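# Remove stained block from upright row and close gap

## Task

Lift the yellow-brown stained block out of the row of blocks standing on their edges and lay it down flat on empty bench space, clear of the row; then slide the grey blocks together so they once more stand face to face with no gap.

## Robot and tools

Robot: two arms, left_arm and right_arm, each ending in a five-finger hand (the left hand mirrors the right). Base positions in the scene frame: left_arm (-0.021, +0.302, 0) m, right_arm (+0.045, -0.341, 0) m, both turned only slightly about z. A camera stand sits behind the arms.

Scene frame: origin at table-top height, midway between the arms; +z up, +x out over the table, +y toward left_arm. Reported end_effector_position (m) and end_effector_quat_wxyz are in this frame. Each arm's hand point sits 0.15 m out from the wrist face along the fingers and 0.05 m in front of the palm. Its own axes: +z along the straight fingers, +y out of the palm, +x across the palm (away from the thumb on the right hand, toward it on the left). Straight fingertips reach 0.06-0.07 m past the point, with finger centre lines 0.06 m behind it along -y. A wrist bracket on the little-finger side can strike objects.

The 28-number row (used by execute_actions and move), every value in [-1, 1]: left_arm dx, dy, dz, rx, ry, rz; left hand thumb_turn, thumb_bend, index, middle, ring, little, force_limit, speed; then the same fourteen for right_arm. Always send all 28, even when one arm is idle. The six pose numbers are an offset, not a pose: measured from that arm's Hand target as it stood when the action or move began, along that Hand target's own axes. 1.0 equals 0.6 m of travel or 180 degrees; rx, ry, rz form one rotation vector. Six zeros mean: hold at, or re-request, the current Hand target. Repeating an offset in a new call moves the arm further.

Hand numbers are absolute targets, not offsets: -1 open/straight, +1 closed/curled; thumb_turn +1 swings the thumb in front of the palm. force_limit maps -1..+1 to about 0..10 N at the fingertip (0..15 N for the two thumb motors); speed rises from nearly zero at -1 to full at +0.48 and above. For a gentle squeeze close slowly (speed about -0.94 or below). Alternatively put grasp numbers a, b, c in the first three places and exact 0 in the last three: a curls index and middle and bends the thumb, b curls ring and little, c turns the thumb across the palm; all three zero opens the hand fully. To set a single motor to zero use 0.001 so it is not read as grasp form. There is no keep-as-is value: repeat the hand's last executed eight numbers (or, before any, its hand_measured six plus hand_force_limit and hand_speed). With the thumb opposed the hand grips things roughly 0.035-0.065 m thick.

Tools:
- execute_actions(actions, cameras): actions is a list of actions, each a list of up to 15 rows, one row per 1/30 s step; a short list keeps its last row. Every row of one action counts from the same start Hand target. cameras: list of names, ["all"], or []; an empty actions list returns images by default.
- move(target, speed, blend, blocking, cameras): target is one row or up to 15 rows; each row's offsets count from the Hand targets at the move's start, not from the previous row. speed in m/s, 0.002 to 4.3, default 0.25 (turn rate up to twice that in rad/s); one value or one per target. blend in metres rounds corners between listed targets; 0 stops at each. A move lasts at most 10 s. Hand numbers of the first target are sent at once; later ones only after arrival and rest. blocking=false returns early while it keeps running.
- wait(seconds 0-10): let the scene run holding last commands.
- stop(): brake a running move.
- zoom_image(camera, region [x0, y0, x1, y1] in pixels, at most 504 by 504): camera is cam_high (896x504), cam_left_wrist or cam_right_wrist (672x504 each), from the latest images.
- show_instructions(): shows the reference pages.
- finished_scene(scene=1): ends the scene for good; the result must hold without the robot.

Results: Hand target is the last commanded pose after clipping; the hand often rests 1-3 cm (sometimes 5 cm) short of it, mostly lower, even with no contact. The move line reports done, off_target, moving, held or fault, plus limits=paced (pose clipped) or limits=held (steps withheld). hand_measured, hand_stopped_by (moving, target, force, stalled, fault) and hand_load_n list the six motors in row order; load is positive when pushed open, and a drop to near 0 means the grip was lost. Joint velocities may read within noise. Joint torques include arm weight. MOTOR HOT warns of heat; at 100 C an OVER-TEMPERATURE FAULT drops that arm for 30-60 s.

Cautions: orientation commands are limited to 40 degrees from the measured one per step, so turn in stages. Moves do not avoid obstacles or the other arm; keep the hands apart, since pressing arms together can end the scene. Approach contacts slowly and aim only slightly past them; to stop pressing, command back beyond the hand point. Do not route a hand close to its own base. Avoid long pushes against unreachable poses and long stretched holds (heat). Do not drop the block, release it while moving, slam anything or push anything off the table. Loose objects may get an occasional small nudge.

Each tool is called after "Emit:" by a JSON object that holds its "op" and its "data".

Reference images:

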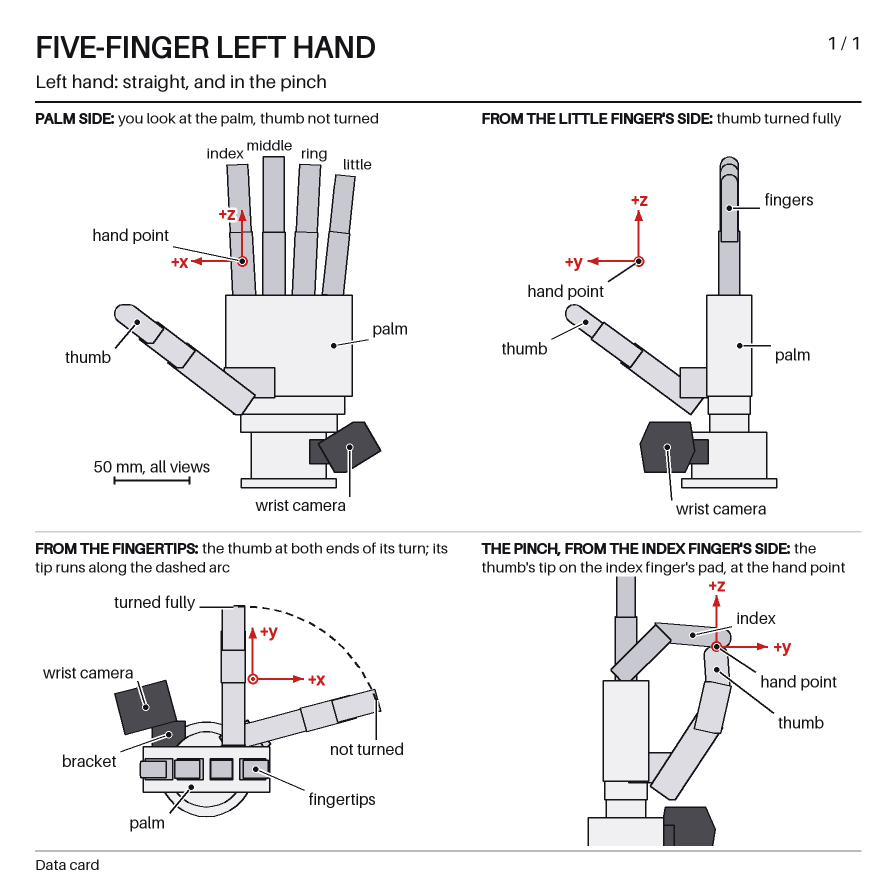

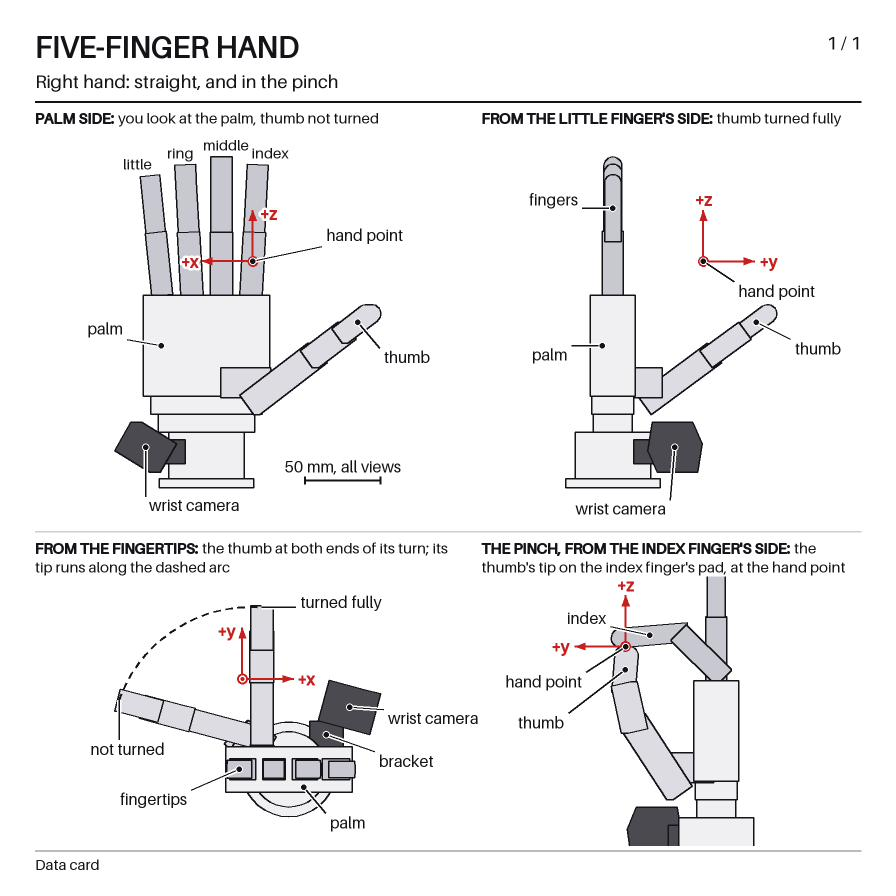

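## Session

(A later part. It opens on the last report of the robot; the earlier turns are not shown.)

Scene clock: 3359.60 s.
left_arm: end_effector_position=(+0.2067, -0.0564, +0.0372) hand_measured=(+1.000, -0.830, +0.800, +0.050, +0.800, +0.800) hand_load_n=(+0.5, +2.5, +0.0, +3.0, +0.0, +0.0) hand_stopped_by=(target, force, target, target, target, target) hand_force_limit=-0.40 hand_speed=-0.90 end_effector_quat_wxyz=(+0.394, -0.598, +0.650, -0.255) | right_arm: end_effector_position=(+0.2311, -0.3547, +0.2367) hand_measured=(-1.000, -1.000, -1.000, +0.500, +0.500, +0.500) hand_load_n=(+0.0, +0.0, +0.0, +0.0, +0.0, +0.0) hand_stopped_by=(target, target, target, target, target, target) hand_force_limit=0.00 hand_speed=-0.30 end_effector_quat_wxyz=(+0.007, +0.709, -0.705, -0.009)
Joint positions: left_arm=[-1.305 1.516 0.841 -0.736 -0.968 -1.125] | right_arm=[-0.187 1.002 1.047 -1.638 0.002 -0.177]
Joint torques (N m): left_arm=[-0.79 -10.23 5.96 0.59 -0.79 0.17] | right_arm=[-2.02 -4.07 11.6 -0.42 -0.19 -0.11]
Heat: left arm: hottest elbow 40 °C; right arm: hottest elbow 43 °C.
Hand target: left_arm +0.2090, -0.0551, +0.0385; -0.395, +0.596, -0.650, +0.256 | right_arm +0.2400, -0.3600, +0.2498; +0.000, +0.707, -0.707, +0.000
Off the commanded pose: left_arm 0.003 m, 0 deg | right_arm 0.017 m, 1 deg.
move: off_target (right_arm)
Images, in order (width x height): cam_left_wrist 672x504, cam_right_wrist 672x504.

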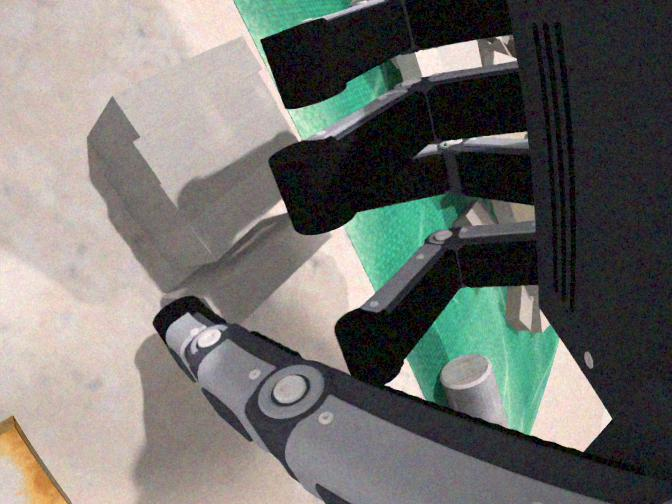

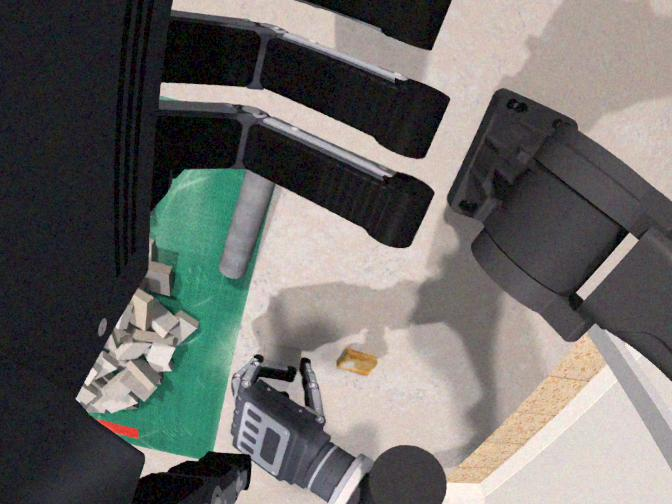

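Emit:
{"op": "move", "data": {"target": [-0.0098,0.0016,0.0014,0,0,0,1,-0.6,0.8,0.05,0.8,0.8,-0.4,-0.9,0,0,0,0,0,0,-1,-1,-1,0.5,0.5,0.5,0,-0.3], "speed": 0.03, "cameras": ["cam_left_wrist","cam_right_wrist"]}}

Emit:
{"op": "zoom_image", "data": {"camera": "cam_left_wrist", "region": [70, 90, 330, 340]}}

Emit:
{"op": "zoom_image", "data": {"camera": "cam_right_wrist", "region": [240, 330, 310, 400]}}

Scene clock: 3370.33 s.
left_arm: end_effector_position=(+0.2057, -0.0523, +0.0359) hand_measured=(+1.000, -0.830, +0.800, +0.050, +0.800, +0.800) hand_load_n=(+0.5, +2.5, +0.0, +3.0, +0.0, +0.0) hand_stopped_by=(target, force, target, target, target, target) hand_force_limit=-0.40 hand_speed=-0.90 end_effector_quat_wxyz=(+0.394, -0.596, +0.651, -0.256) | right_arm: end_effector_position=(+0.2311, -0.3547, +0.2367) hand_measured=(-1.000, -1.000, -1.000, +0.500, +0.500, +0.500) hand_load_n=(+0.0, +0.0, +0.0, +0.0, +0.0, +0.0) hand_stopped_by=(target, target, target, target, target, target) hand_force_limit=0.00 hand_speed=-0.30 end_effector_quat_wxyz=(+0.007, +0.709, -0.705, -0.009)
Joint positions: left_arm=[-1.305 1.508 0.826 -0.725 -0.969 -1.12] | right_arm=[-0.187 1.002 1.047 -1.638 0.002 -0.177]
Joint torques (N m): left_arm=[-0.79 -10.7 5.75 0.39 -0.74 0.16] | right_arm=[-1.85 -4.07 11.63 -0.4 -0.19 -0.11]
Heat: left arm: hottest elbow 39 °C; right arm: hottest elbow 43 °C.
Hand target: left_arm +0.2089, -0.0489, +0.0385; +0.395, -0.596, +0.650, -0.256 | right_arm +0.2400, -0.3600, +0.2498; +0.000, +0.707, -0.707, +0.000
Off the commanded pose: left_arm 0.005 m, 0 deg | right_arm 0.017 m, 1 deg.
move: off_target (right_arm)
Images, in order (width x height): cam_left_wrist 672x504, cam_right_wrist 672x504.

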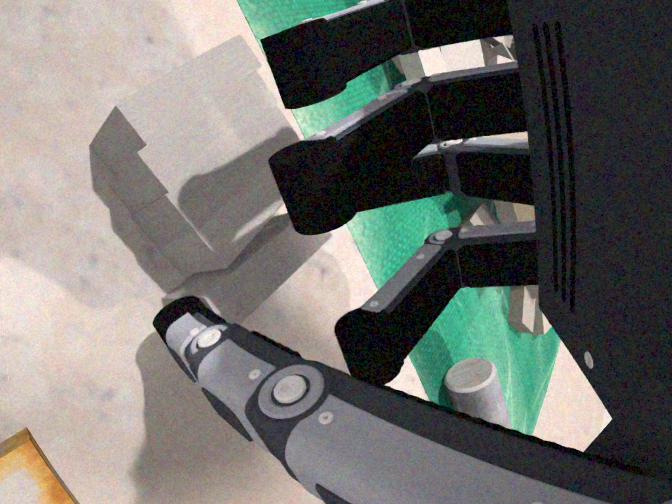

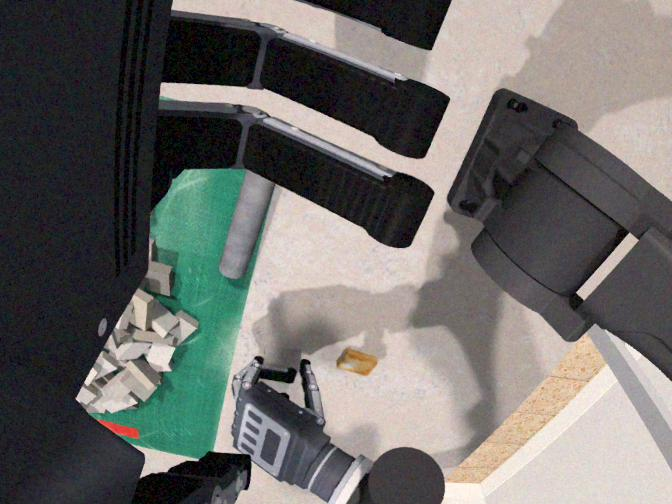

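Scaled by 1.938 from the camera's 672x504 image, which has a finer 960x720 frame.

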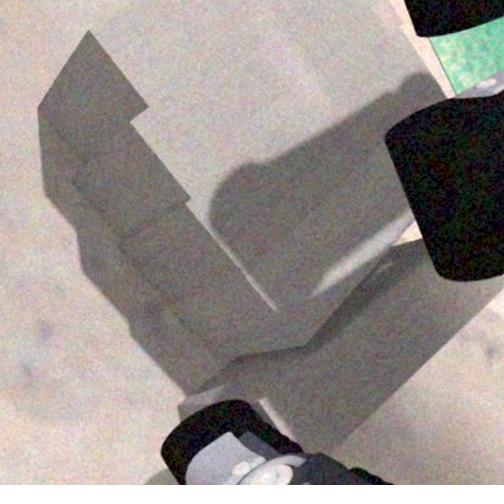

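Scaled by 7.200 from the camera's 672x504 image, which has a finer 960x720 frame.

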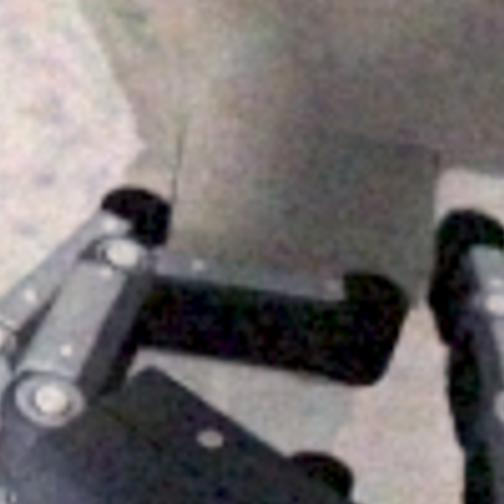

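Emit:
{"op": "zoom_image", "data": {"camera": "cam_left_wrist", "region": [150, 190, 310, 320]}}

Scaled by 3.150 from the camera's 672x504 image, which has a finer 960x720 frame.

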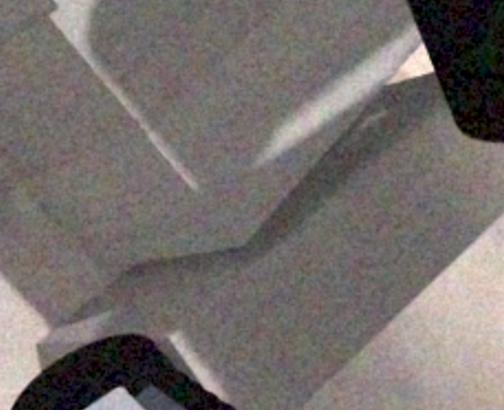

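Emit:
{"op": "move", "data": {"target": [-0.0082,0.0013,0.0012,0,0,0,1,-0.6,0.8,0.05,0.8,0.8,-0.4,-0.9,0,0,0,0,0,0,-1,-1,-1,0.5,0.5,0.5,0,-0.3], "speed": 0.03, "cameras": ["cam_left_wrist","cam_right_wrist"]}}

Emit:
{"op": "zoom_image", "data": {"camera": "cam_left_wrist", "region": [70, 90, 330, 340]}}

Emit:
{"op": "zoom_image", "data": {"camera": "cam_right_wrist", "region": [240, 330, 310, 400]}}

Scene clock: 3420.30 s.
left_arm: end_effector_position=(+0.2053, -0.0479, +0.0359) hand_measured=(+1.000, -0.830, +0.800, +0.050, +0.800, +0.800) hand_load_n=(+1.0, +2.5, +0.0, +3.0, +0.0, +0.0) hand_stopped_by=(target, force, target, target, target, target) hand_force_limit=-0.40 hand_speed=-0.90 end_effector_quat_wxyz=(+0.394, -0.596, +0.651, -0.257) | right_arm: end_effector_position=(+0.2311, -0.3547, +0.2367) hand_measured=(-1.000, -1.000, -1.000, +0.500, +0.500, +0.500) hand_load_n=(+0.0, +0.0, +0.5, +0.0, +0.5, +0.0) hand_stopped_by=(target, target, target, target, target, target) hand_force_limit=0.00 hand_speed=-0.30 end_effector_quat_wxyz=(+0.007, +0.709, -0.705, -0.009)
Joint positions: left_arm=[-1.303 1.496 0.812 -0.718 -0.969 -1.115] | right_arm=[-0.187 1.002 1.047 -1.638 0.002 -0.177]
Joint torques (N m): left_arm=[-0.38 -10.52 5.72 0.43 -0.7 0.17] | right_arm=[-1.96 -3.96 11.62 -0.4 -0.19 -0.11]
Heat: left arm: hottest elbow 37 °C; right arm: hottest elbow 43 °C.
Hand target: left_arm +0.2089, -0.0440, +0.0385; +0.395, -0.596, +0.650, -0.256 | right_arm +0.2400, -0.3600, +0.2498; +0.000, +0.707, -0.707, +0.000
Off the commanded pose: left_arm 0.006 m, 0 deg | right_arm 0.017 m, 1 deg.
move: off_target (right_arm)
Images, in order (width x height): cam_left_wrist 672x504, cam_right_wrist 672x504.

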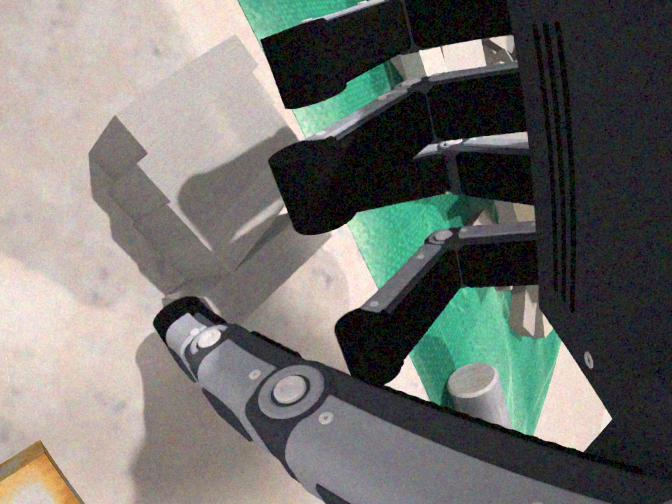

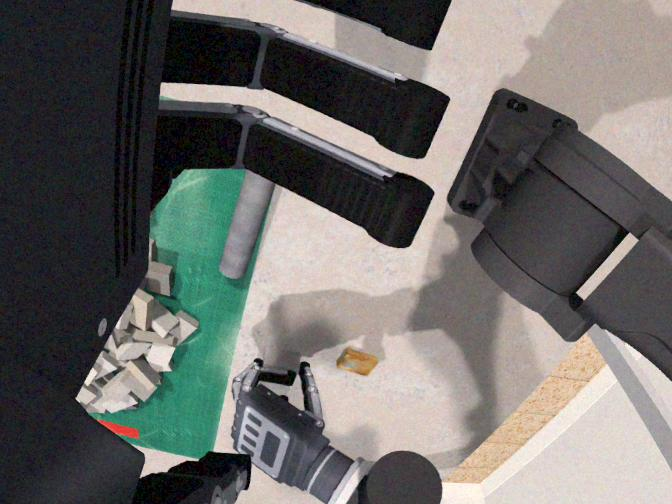

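Scaled by 1.938 from the camera's 672x504 image, which has a finer 960x720 frame.

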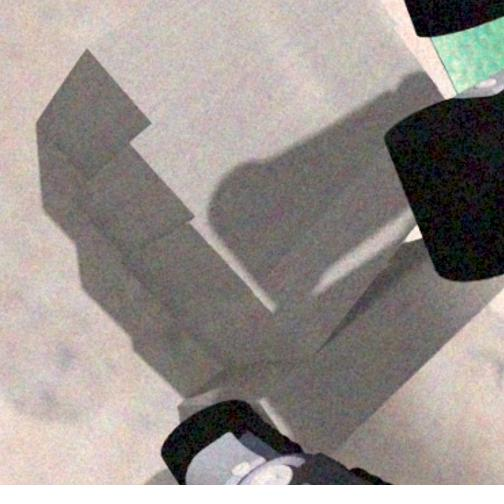

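Scaled by 7.200 from the camera's 672x504 image, which has a finer 960x720 frame.

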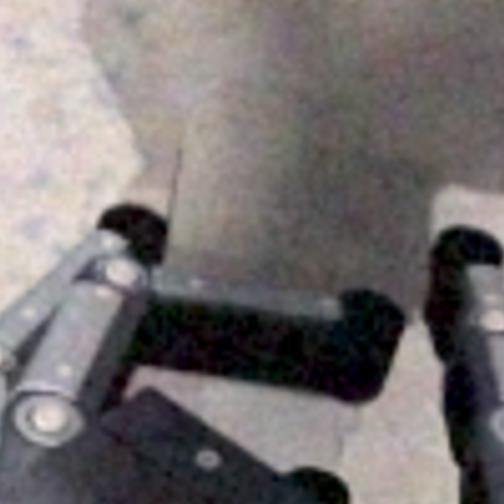

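Emit:
{"op": "move", "data": {"target": [0.0031,0.0121,0.0083,0,0,0,1,-0.6,0.8,0.05,0.8,0.8,-0.4,-0.9,0,0,0,0,0,0,-1,-1,-1,0.5,0.5,0.5,0,-0.3], "speed": 0.03, "cameras": ["cam_left_wrist","cam_right_wrist"]}}

Emit:
{"op": "zoom_image", "data": {"camera": "cam_left_wrist", "region": [70, 90, 330, 340]}}

Emit:
{"op": "zoom_image", "data": {"camera": "cam_right_wrist", "region": [240, 330, 310, 400]}}

Scene clock: 3453.07 s.
left_arm: end_effector_position=(+0.2053, -0.0478, +0.0340) hand_measured=(+1.000, -0.830, +0.800, +0.050, +0.800, +0.800) hand_load_n=(+0.0, +3.0, +0.0, +2.0, +0.0, +0.0) hand_stopped_by=(target, force, target, target, target, target) hand_force_limit=-0.40 hand_speed=-0.90 end_effector_quat_wxyz=(+0.393, -0.595, +0.651, -0.260) | right_arm: end_effector_position=(+0.2311, -0.3547, +0.2367) hand_measured=(-1.000, -1.000, -1.000, +0.500, +0.500, +0.500) hand_load_n=(+0.0, +0.0, +0.0, +0.0, +0.0, +0.0) hand_stopped_by=(target, target, target, target, target, target) hand_force_limit=0.00 hand_speed=-0.30 end_effector_quat_wxyz=(+0.007, +0.709, -0.705, -0.009)
Joint positions: left_arm=[-1.303 1.495 0.803 -0.697 -0.969 -1.105] | right_arm=[-0.187 1.002 1.047 -1.638 0.002 -0.177]
Joint torques (N m): left_arm=[-0.67 -9.11 5.55 0.8 -0.7 0.1] | right_arm=[-1.96 -4.01 11.62 -0.39 -0.18 -0.11]
Heat: left arm: hottest elbow 37 °C; right arm: hottest elbow 43 °C.
Hand target: left_arm +0.2089, -0.0439, +0.0295; +0.395, -0.596, +0.650, -0.256 | right_arm +0.2400, -0.3600, +0.2498; +0.000, +0.707, -0.707, +0.000
Off the commanded pose: left_arm 0.007 m, 1 deg | right_arm 0.017 m, 1 deg.
move: off_target (right_arm)
Images, in order (width x height): cam_left_wrist 672x504, cam_right_wrist 672x504.

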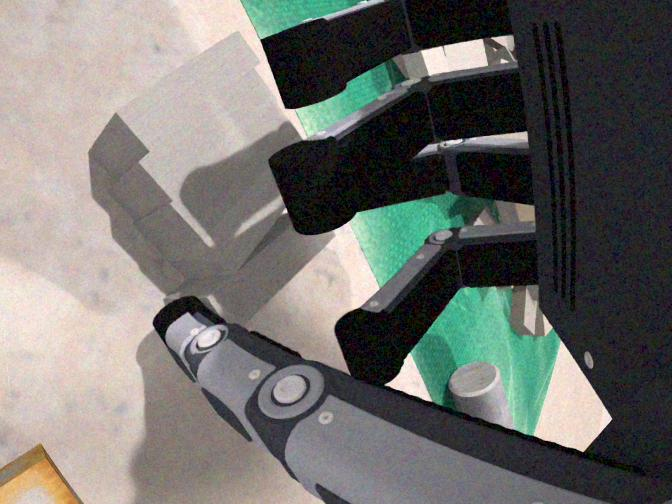

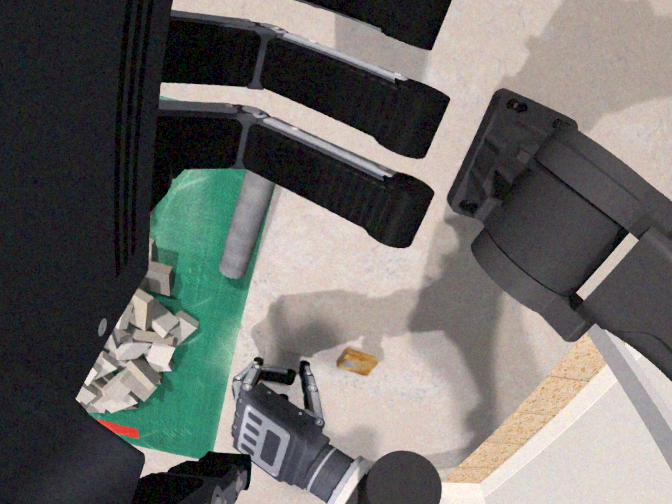

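Scaled by 1.938 from the camera's 672x504 image, which has a finer 960x720 frame.

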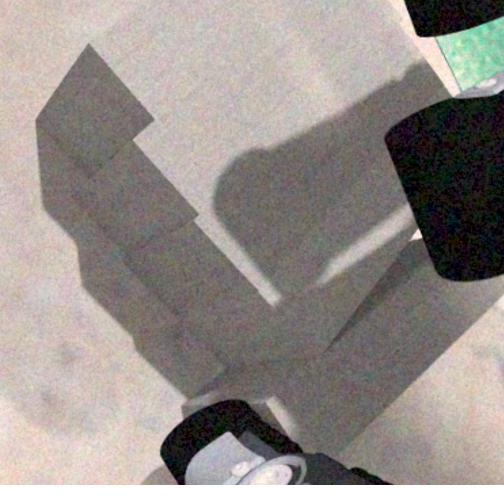

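Scaled by 7.200 from the camera's 672x504 image, which has a finer 960x720 frame.

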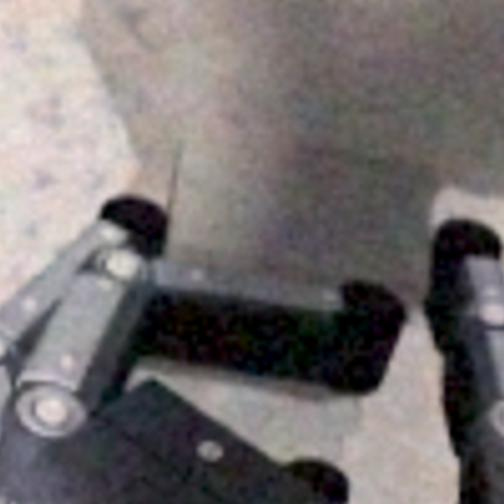

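Emit:
{"op": "zoom_image", "data": {"camera": "cam_left_wrist", "region": [150, 190, 320, 330]}}

Emit:
{"op": "zoom_image", "data": {"camera": "cam_left_wrist", "region": [200, 180, 300, 280]}}

Scaled by 2.965 from the camera's 672x504 image, which has a finer 960x720 frame.

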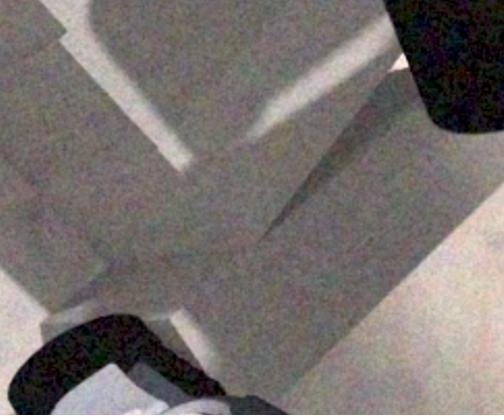

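Scaled by 5.040 from the camera's 672x504 image, which has a finer 960x720 frame.

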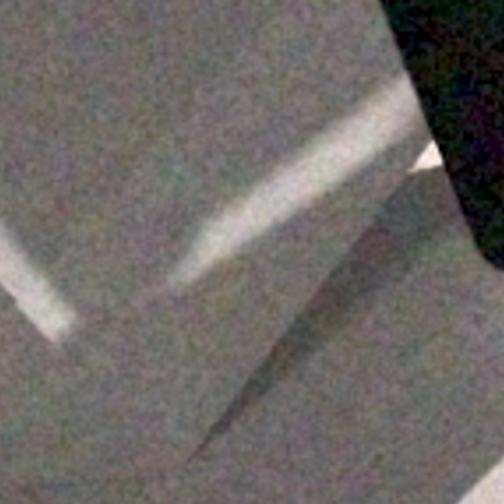

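Emit:
{"op": "wait", "data": {"seconds": 0.1, "cameras": ["cam_high"]}}

Emit:
{"op": "zoom_image", "data": {"camera": "cam_high", "region": [360, 160, 460, 240]}}

Scene clock: 3486.40 s.
left_arm: end_effector_position=(+0.2053, -0.0479, +0.0340) hand_measured=(+1.000, -0.830, +0.800, +0.050, +0.800, +0.800) hand_load_n=(+0.0, +3.0, +0.0, +2.0, +0.0, +0.0) hand_stopped_by=(target, force, target, target, target, target) hand_force_limit=-0.40 hand_speed=-0.90 end_effector_quat_wxyz=(+0.393, -0.595, +0.652, -0.260) | right_arm: end_effector_position=(+0.2311, -0.3547, +0.2367) hand_measured=(-1.000, -1.000, -1.000, +0.500, +0.500, +0.500) hand_load_n=(+0.5, -0.5, +0.0, +0.0, +0.0, +0.0) hand_stopped_by=(target, target, target, target, target, target) hand_force_limit=0.00 hand_speed=-0.30 end_effector_quat_wxyz=(+0.007, +0.709, -0.705, -0.009)
Joint positions: left_arm=[-1.303 1.495 0.803 -0.697 -0.969 -1.105] | right_arm=[-0.187 1.002 1.047 -1.638 0.002 -0.177]
Joint torques (N m): left_arm=[-0.56 -9.17 5.63 0.87 -0.7 0.1] | right_arm=[-2.02 -4.01 11.66 -0.4 -0.19 -0.11]
Heat: left arm: hottest elbow 36 °C; right arm: hottest elbow 43 °C.
Hand target: left_arm +0.2089, -0.0439, +0.0295; +0.395, -0.596, +0.650, -0.256 | right_arm +0.2400, -0.3600, +0.2498; +0.000, +0.707, -0.707, +0.000
Off the commanded pose: left_arm 0.007 m, 1 deg | right_arm 0.017 m, 1 deg.
wait: 0.10 s; at rest from the start
Images, in order (width x height): cam_high 896x504.

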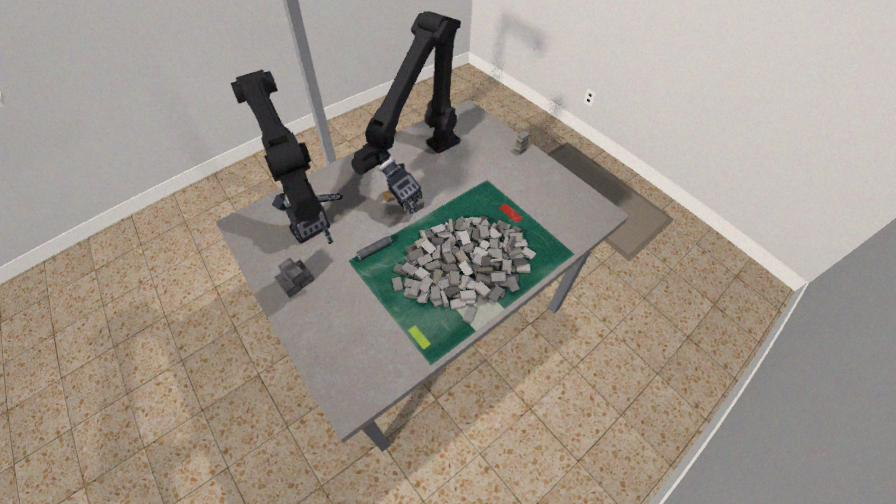

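Scaled by 5.040 from the camera's 896x504 image, which has a finer 1280x720 frame.

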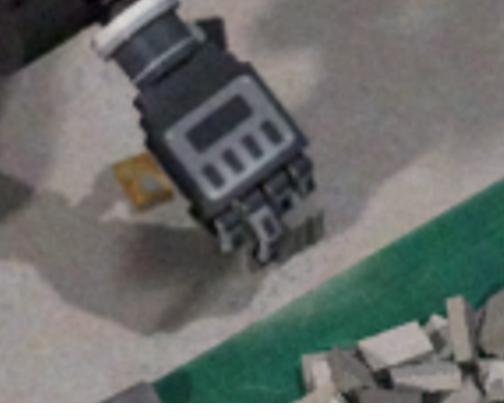

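Emit:
{"op": "move", "data": {"target": [0,0,0,0,0,0,1,-0.9,0.8,0.05,0.8,0.8,-0.8,-0.9,0,0,0,0,0,0,-1,-1,-1,0.5,0.5,0.5,0,-0.3], "speed": 0.03, "cameras": ["cam_left_wrist","cam_right_wrist"]}}

Emit:
{"op": "zoom_image", "data": {"camera": "cam_left_wrist", "region": [150, 190, 320, 330]}}

Emit:
{"op": "zoom_image", "data": {"camera": "cam_right_wrist", "region": [240, 330, 310, 400]}}

Scene clock: 3510.43 s.
left_arm: end_effector_position=(+0.2057, -0.0476, +0.0334) hand_measured=(+1.000, -0.900, +0.800, +0.050, +0.800, +0.800) hand_load_n=(+0.0, +0.0, +0.0, +0.0, +0.0, +0.0) hand_stopped_by=(target, target, target, target, target, target) hand_force_limit=-0.80 hand_speed=-0.90 end_effector_quat_wxyz=(+0.392, -0.596, +0.651, -0.260) | right_arm: end_effector_position=(+0.2311, -0.3547, +0.2367) hand_measured=(-1.000, -1.000, -1.000, +0.500, +0.500, +0.500) hand_load_n=(+0.0, -0.5, +0.0, +0.0, +0.0, +0.5) hand_stopped_by=(target, target, target, target, target, target) hand_force_limit=0.00 hand_speed=-0.30 end_effector_quat_wxyz=(+0.007, +0.709, -0.705, -0.009)
Joint positions: left_arm=[-1.302 1.495 0.801 -0.692 -0.969 -1.105] | right_arm=[-0.187 1.002 1.047 -1.638 0.002 -0.177]
Joint torques (N m): left_arm=[-0.79 -9 5.82 0.66 -0.67 0.1] | right_arm=[-2.14 -4.07 11.62 -0.39 -0.18 -0.11]
Heat: left arm: hottest elbow 36 °C; right arm: hottest elbow 43 °C.
Hand target: left_arm +0.2088, -0.0440, +0.0295; +0.395, -0.596, +0.650, -0.256 | right_arm +0.2400, -0.3600, +0.2498; +0.000, +0.707, -0.707, +0.000
Off the commanded pose: left_arm 0.006 m, 1 deg | right_arm 0.017 m, 1 deg.
move: off_target (right_arm)
Images, in order (width x height): cam_left_wrist 672x504, cam_right_wrist 672x504.

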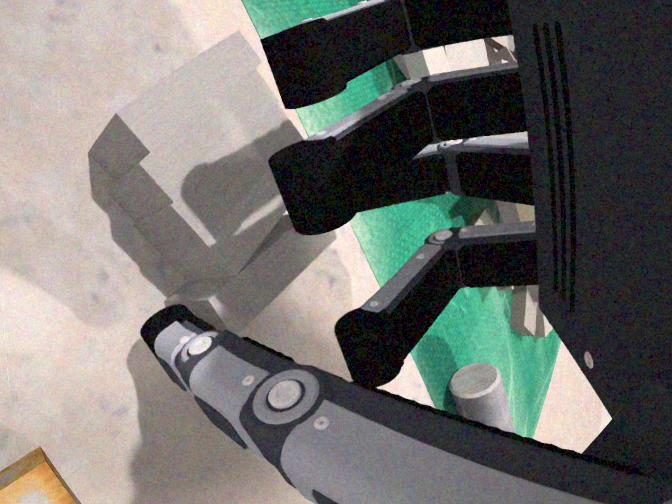

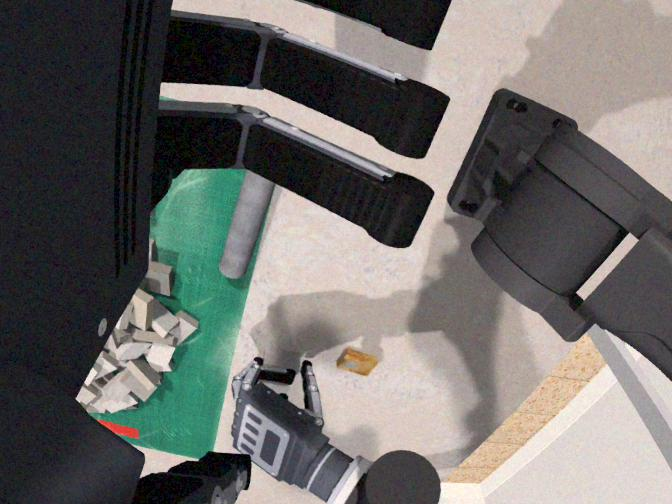

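Scaled by 2.965 from the camera's 672x504 image, which has a finer 960x720 frame.

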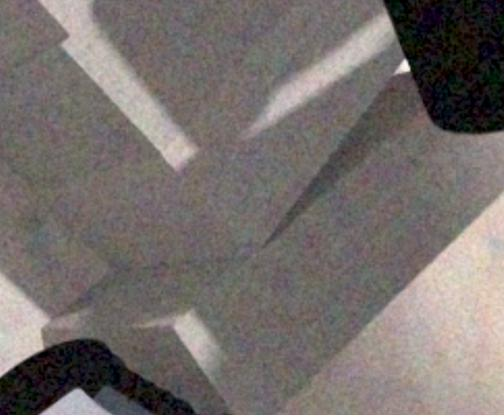

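Scaled by 7.200 from the camera's 672x504 image, which has a finer 960x720 frame.

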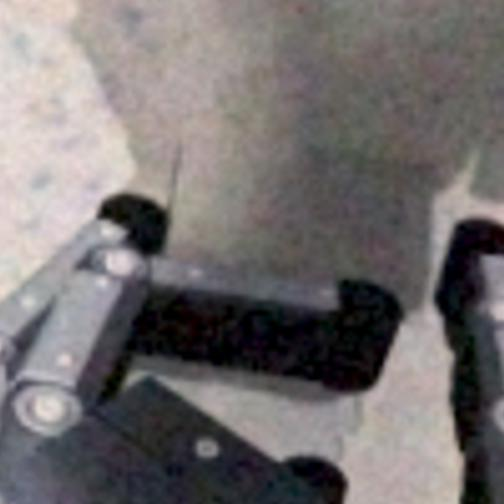

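Emit:
{"op": "move", "data": {"target": [[0,0,0,0,0,0,1,-1,0.8,0.05,0.8,0.8,-0.8,-0.6,0,0,0,0,0,0,-1,-1,-1,0.5,0.5,0.5,0,-0.3],[-0.008,-0.0965,-0.0672,0,0,0,1,-1,0.8,0.05,0.8,0.8,-0.8,-0.6,0,0,0,0,0,0,-1,-1,-1,0.5,0.5,0.5,0,-0.3]], "speed": 0.05, "cameras": ["cam_left_wrist","cam_right_wrist"]}}

Emit:
{"op": "zoom_image", "data": {"camera": "cam_left_wrist", "region": [70, 90, 330, 340]}}

Emit:
{"op": "zoom_image", "data": {"camera": "cam_right_wrist", "region": [230, 320, 310, 400]}}

Scene clock: 3539.13 s.
left_arm: end_effector_position=(+0.2040, -0.0415, +0.0832) hand_measured=(+1.000, -1.000, +0.800, +0.050, +0.800, +0.800) hand_load_n=(+0.0, +0.0, +0.0, +0.0, +0.0, +0.0) hand_stopped_by=(target, target, target, target, target, target) hand_force_limit=-0.80 hand_speed=-0.60 end_effector_quat_wxyz=(+0.401, -0.589, +0.659, -0.243) | right_arm: end_effector_position=(+0.2311, -0.3547, +0.2367) hand_measured=(-1.000, -1.000, -1.000, +0.500, +0.500, +0.500) hand_load_n=(+0.0, +0.0, +0.0, +0.0, +0.0, +0.0) hand_stopped_by=(target, target, target, target, target, target) hand_force_limit=0.00 hand_speed=-0.30 end_effector_quat_wxyz=(+0.007, +0.709, -0.705, -0.009)
Joint positions: left_arm=[-1.302 1.414 0.879 -0.896 -0.969 -1.105] | right_arm=[-0.187 1.002 1.047 -1.638 0.002 -0.177]
Joint torques (N m): left_arm=[-1.26 -9.99 9.85 -0.24 -0.75 -0.03] | right_arm=[-2.02 -4.01 11.62 -0.4 -0.18 -0.11]
Heat: left arm: hottest elbow 36 °C; right arm: hottest elbow 43 °C.
Hand target: left_arm +0.2089, -0.0540, +0.0995; +0.395, -0.596, +0.651, -0.256 | right_arm +0.2400, -0.3600, +0.2498; +0.000, +0.707, -0.707, +0.000
Off the commanded pose: left_arm 0.021 m, 2 deg | right_arm 0.017 m, 1 deg.
move: off_target (left_arm, right_arm)
Images, in order (width x height): cam_left_wrist 672x504, cam_right_wrist 672x504.

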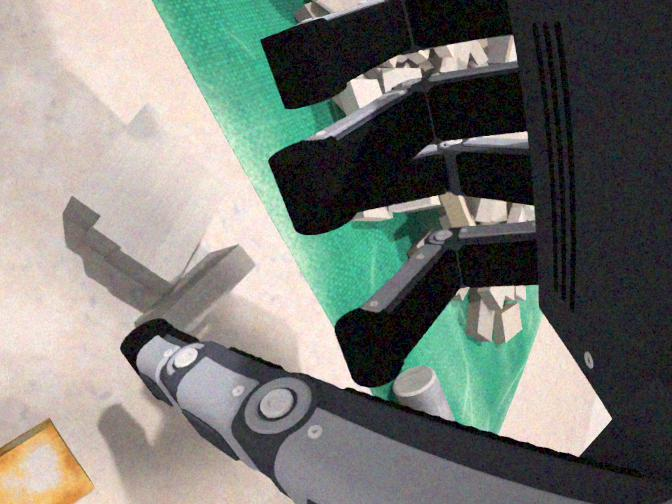

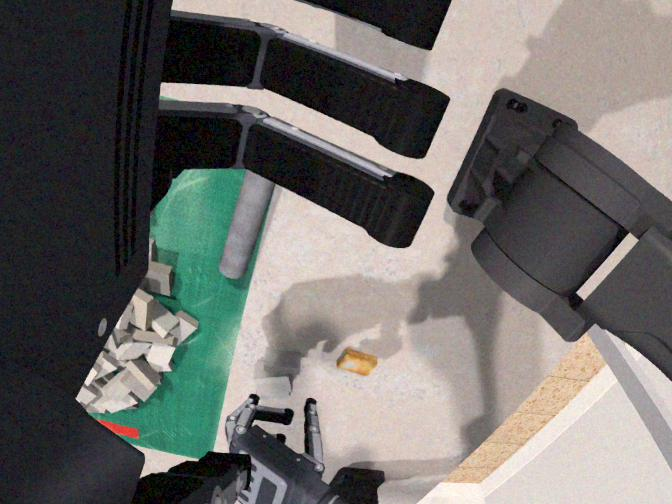

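Scaled by 1.938 from the camera's 672x504 image, which has a finer 960x720 frame.

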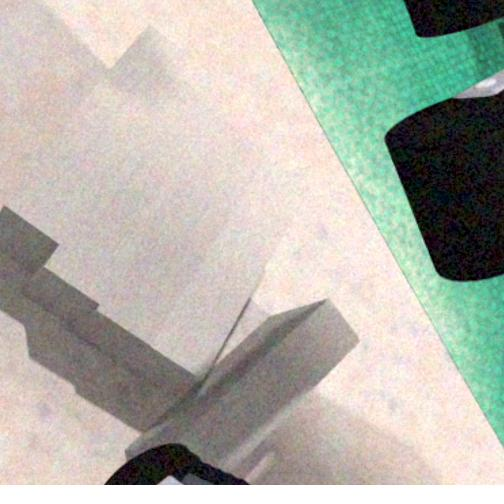

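Scaled by 6.300 from the camera's 672x504 image, which has a finer 960x720 frame.

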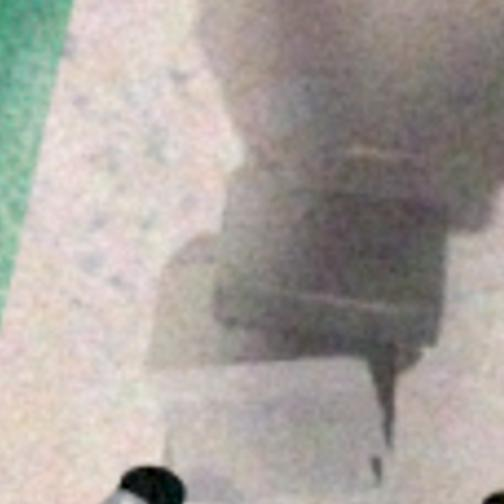

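Emit:
{"op": "zoom_image", "data": {"camera": "cam_left_wrist", "region": [50, 80, 290, 340]}}

Emit:
{"op": "zoom_image", "data": {"camera": "cam_right_wrist", "region": [240, 340, 310, 410]}}

Scaled by 1.938 from the camera's 672x504 image, which has a finer 960x720 frame.

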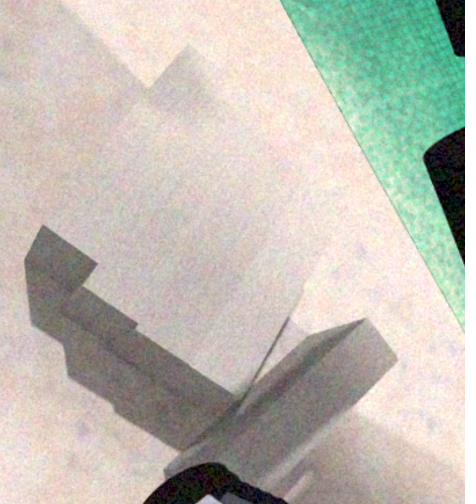

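Scaled by 7.200 from the camera's 672x504 image, which has a finer 960x720 frame.

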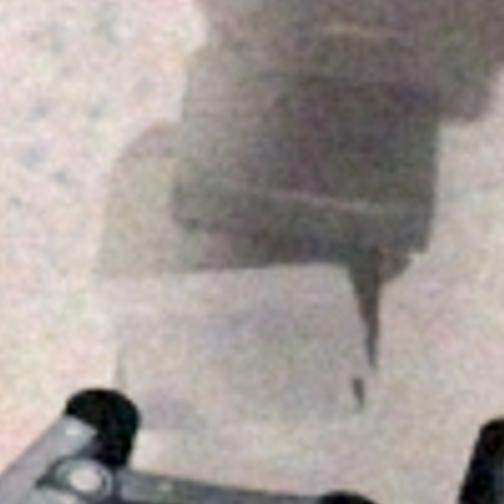

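Emit:
{"op": "move", "data": {"target": [0.0091,0.0475,0.0402,0,0,0,1,-1,0.8,0.05,0.8,0.8,-0.8,-0.6,0,0,0,0,0,0,-1,-1,-1,0.5,0.5,0.5,0,-0.3], "speed": 0.06, "cameras": ["cam_left_wrist","cam_right_wrist"]}}

Emit:
{"op": "zoom_image", "data": {"camera": "cam_left_wrist", "region": [50, 140, 330, 350]}}

Emit:
{"op": "zoom_image", "data": {"camera": "cam_right_wrist", "region": [230, 330, 330, 430]}}

Scene clock: 3626.10 s.
left_arm: end_effector_position=(+0.2089, -0.0514, +0.0663) hand_measured=(+1.000, -1.000, +0.800, +0.050, +0.800, +0.800) hand_load_n=(+0.0, -0.5, +0.0, +0.0, +0.0, +0.0) hand_stopped_by=(target, target, target, target, target, target) hand_force_limit=-0.80 hand_speed=-0.60 end_effector_quat_wxyz=(+0.394, -0.596, +0.651, -0.259) | right_arm: end_effector_position=(+0.2311, -0.3547, +0.2367) hand_measured=(-1.000, -1.000, -1.000, +0.500, +0.500, +0.500) hand_load_n=(+0.0, +0.0, +0.0, +0.5, +0.0, +0.5) hand_stopped_by=(target, target, target, target, target, target) hand_force_limit=0.00 hand_speed=-0.30 end_effector_quat_wxyz=(+0.007, +0.709, -0.705, -0.009)
Joint positions: left_arm=[-1.297 1.447 0.856 -0.795 -0.969 -1.099] | right_arm=[-0.187 1.002 1.047 -1.638 0.002 -0.177]
Joint torques (N m): left_arm=[-0.62 -8.82 6.68 0.75 -0.67 0.08] | right_arm=[-1.96 -4.01 11.62 -0.42 -0.19 -0.11]
Heat: left arm: hottest elbow 41 °C; right arm: hottest elbow 43 °C.
Hand target: left_arm +0.2125, -0.0513, +0.0619; +0.395, -0.596, +0.651, -0.256 | right_arm +0.2400, -0.3600, +0.2498; +0.000, +0.707, -0.707, +0.000
Off the commanded pose: left_arm 0.006 m, 0 deg | right_arm 0.017 m, 1 deg.
move: off_target (right_arm)
Images, in order (width x height): cam_left_wrist 672x504, cam_right_wrist 672x504.

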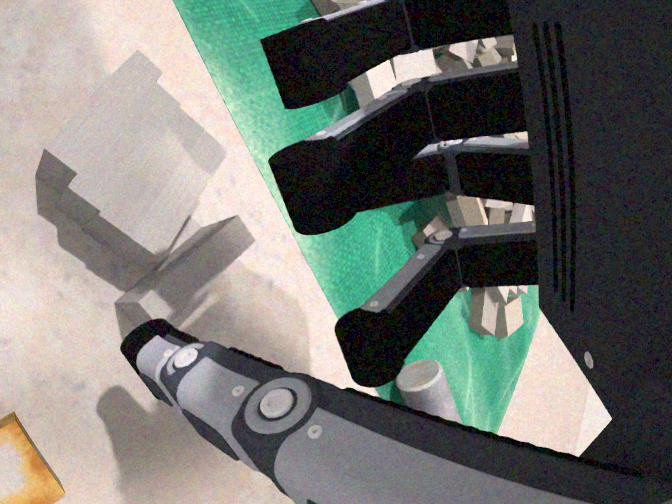

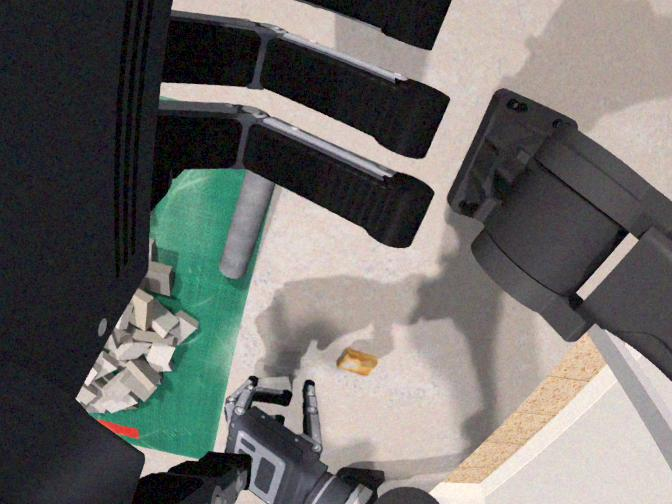

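Scaled by 1.800 from the camera's 672x504 image, which has a finer 960x720 frame.

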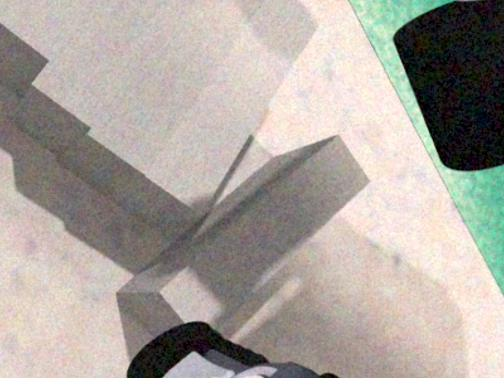

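Scaled by 5.040 from the camera's 672x504 image, which has a finer 960x720 frame.

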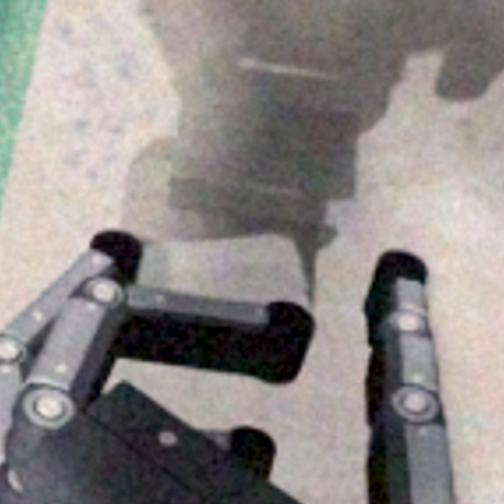

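Emit:
{"op": "move", "data": {"target": [0.01,0.0403,0.0248,0,0,0,1,-1,0.8,0.05,0.8,0.8,-0.8,-0.6,0,0,0,0,0,0,-1,-1,-1,0.5,0.5,0.5,0,-0.3], "speed": 0.05, "cameras": ["cam_left_wrist","cam_right_wrist"]}}

Emit:
{"op": "zoom_image", "data": {"camera": "cam_left_wrist", "region": [50, 140, 330, 350]}}

Emit:
{"op": "zoom_image", "data": {"camera": "cam_right_wrist", "region": [230, 330, 330, 430]}}

Scene clock: 3642.13 s.
left_arm: end_effector_position=(+0.2088, -0.0512, +0.0382) hand_measured=(+1.000, -1.000, +0.800, +0.050, +0.800, +0.800) hand_load_n=(+0.0, +0.0, +0.0, +0.0, +0.5, +0.0) hand_stopped_by=(target, target, target, target, target, target) hand_force_limit=-0.80 hand_speed=-0.60 end_effector_quat_wxyz=(+0.394, -0.595, +0.651, -0.258) | right_arm: end_effector_position=(+0.2311, -0.3547, +0.2367) hand_measured=(-1.000, -1.000, -1.000, +0.500, +0.500, +0.500) hand_load_n=(+0.0, +0.0, +0.0, -0.5, +0.5, +0.0) hand_stopped_by=(target, target, target, target, target, target) hand_force_limit=0.00 hand_speed=-0.30 end_effector_quat_wxyz=(+0.007, +0.709, -0.705, -0.009)
Joint positions: left_arm=[-1.297 1.499 0.822 -0.711 -0.969 -1.099] | right_arm=[-0.187 1.002 1.047 -1.638 0.002 -0.177]
Joint torques (N m): left_arm=[-1.14 -8.59 6.24 0.8 -0.69 0.03] | right_arm=[-2.02 -4.01 11.6 -0.39 -0.19 -0.11]
Heat: left arm: hottest elbow 40 °C; right arm: hottest elbow 43 °C.
Hand target: left_arm +0.2110, -0.0514, +0.0330; +0.395, -0.596, +0.650, -0.256 | right_arm +0.2400, -0.3600, +0.2498; +0.000, +0.707, -0.707, +0.000
Off the commanded pose: left_arm 0.006 m, 0 deg | right_arm 0.017 m, 1 deg.
move: off_target (right_arm)
Images, in order (width x height): cam_left_wrist 672x504, cam_right_wrist 672x504.

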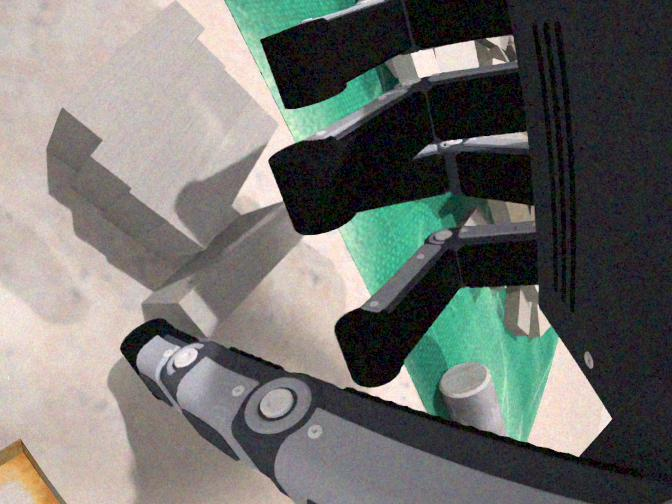

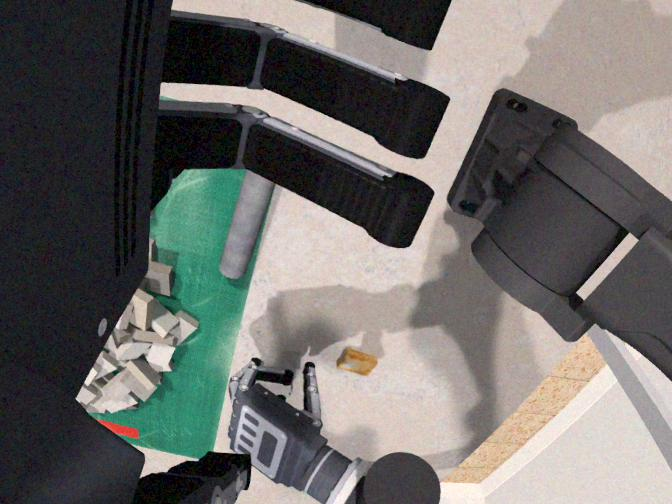

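Scaled by 1.800 from the camera's 672x504 image, which has a finer 960x720 frame.

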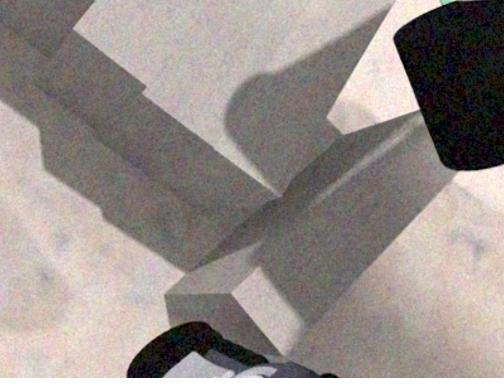

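Scaled by 5.040 from the camera's 672x504 image, which has a finer 960x720 frame.

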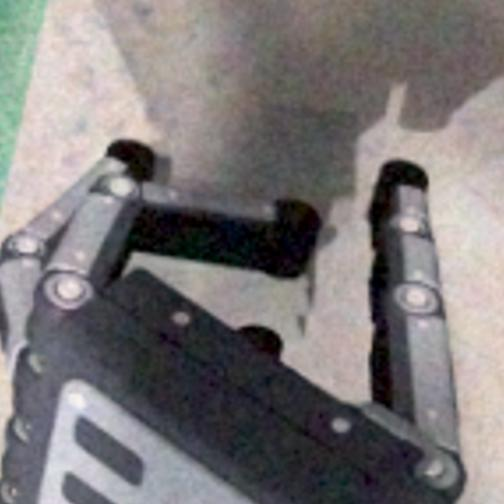

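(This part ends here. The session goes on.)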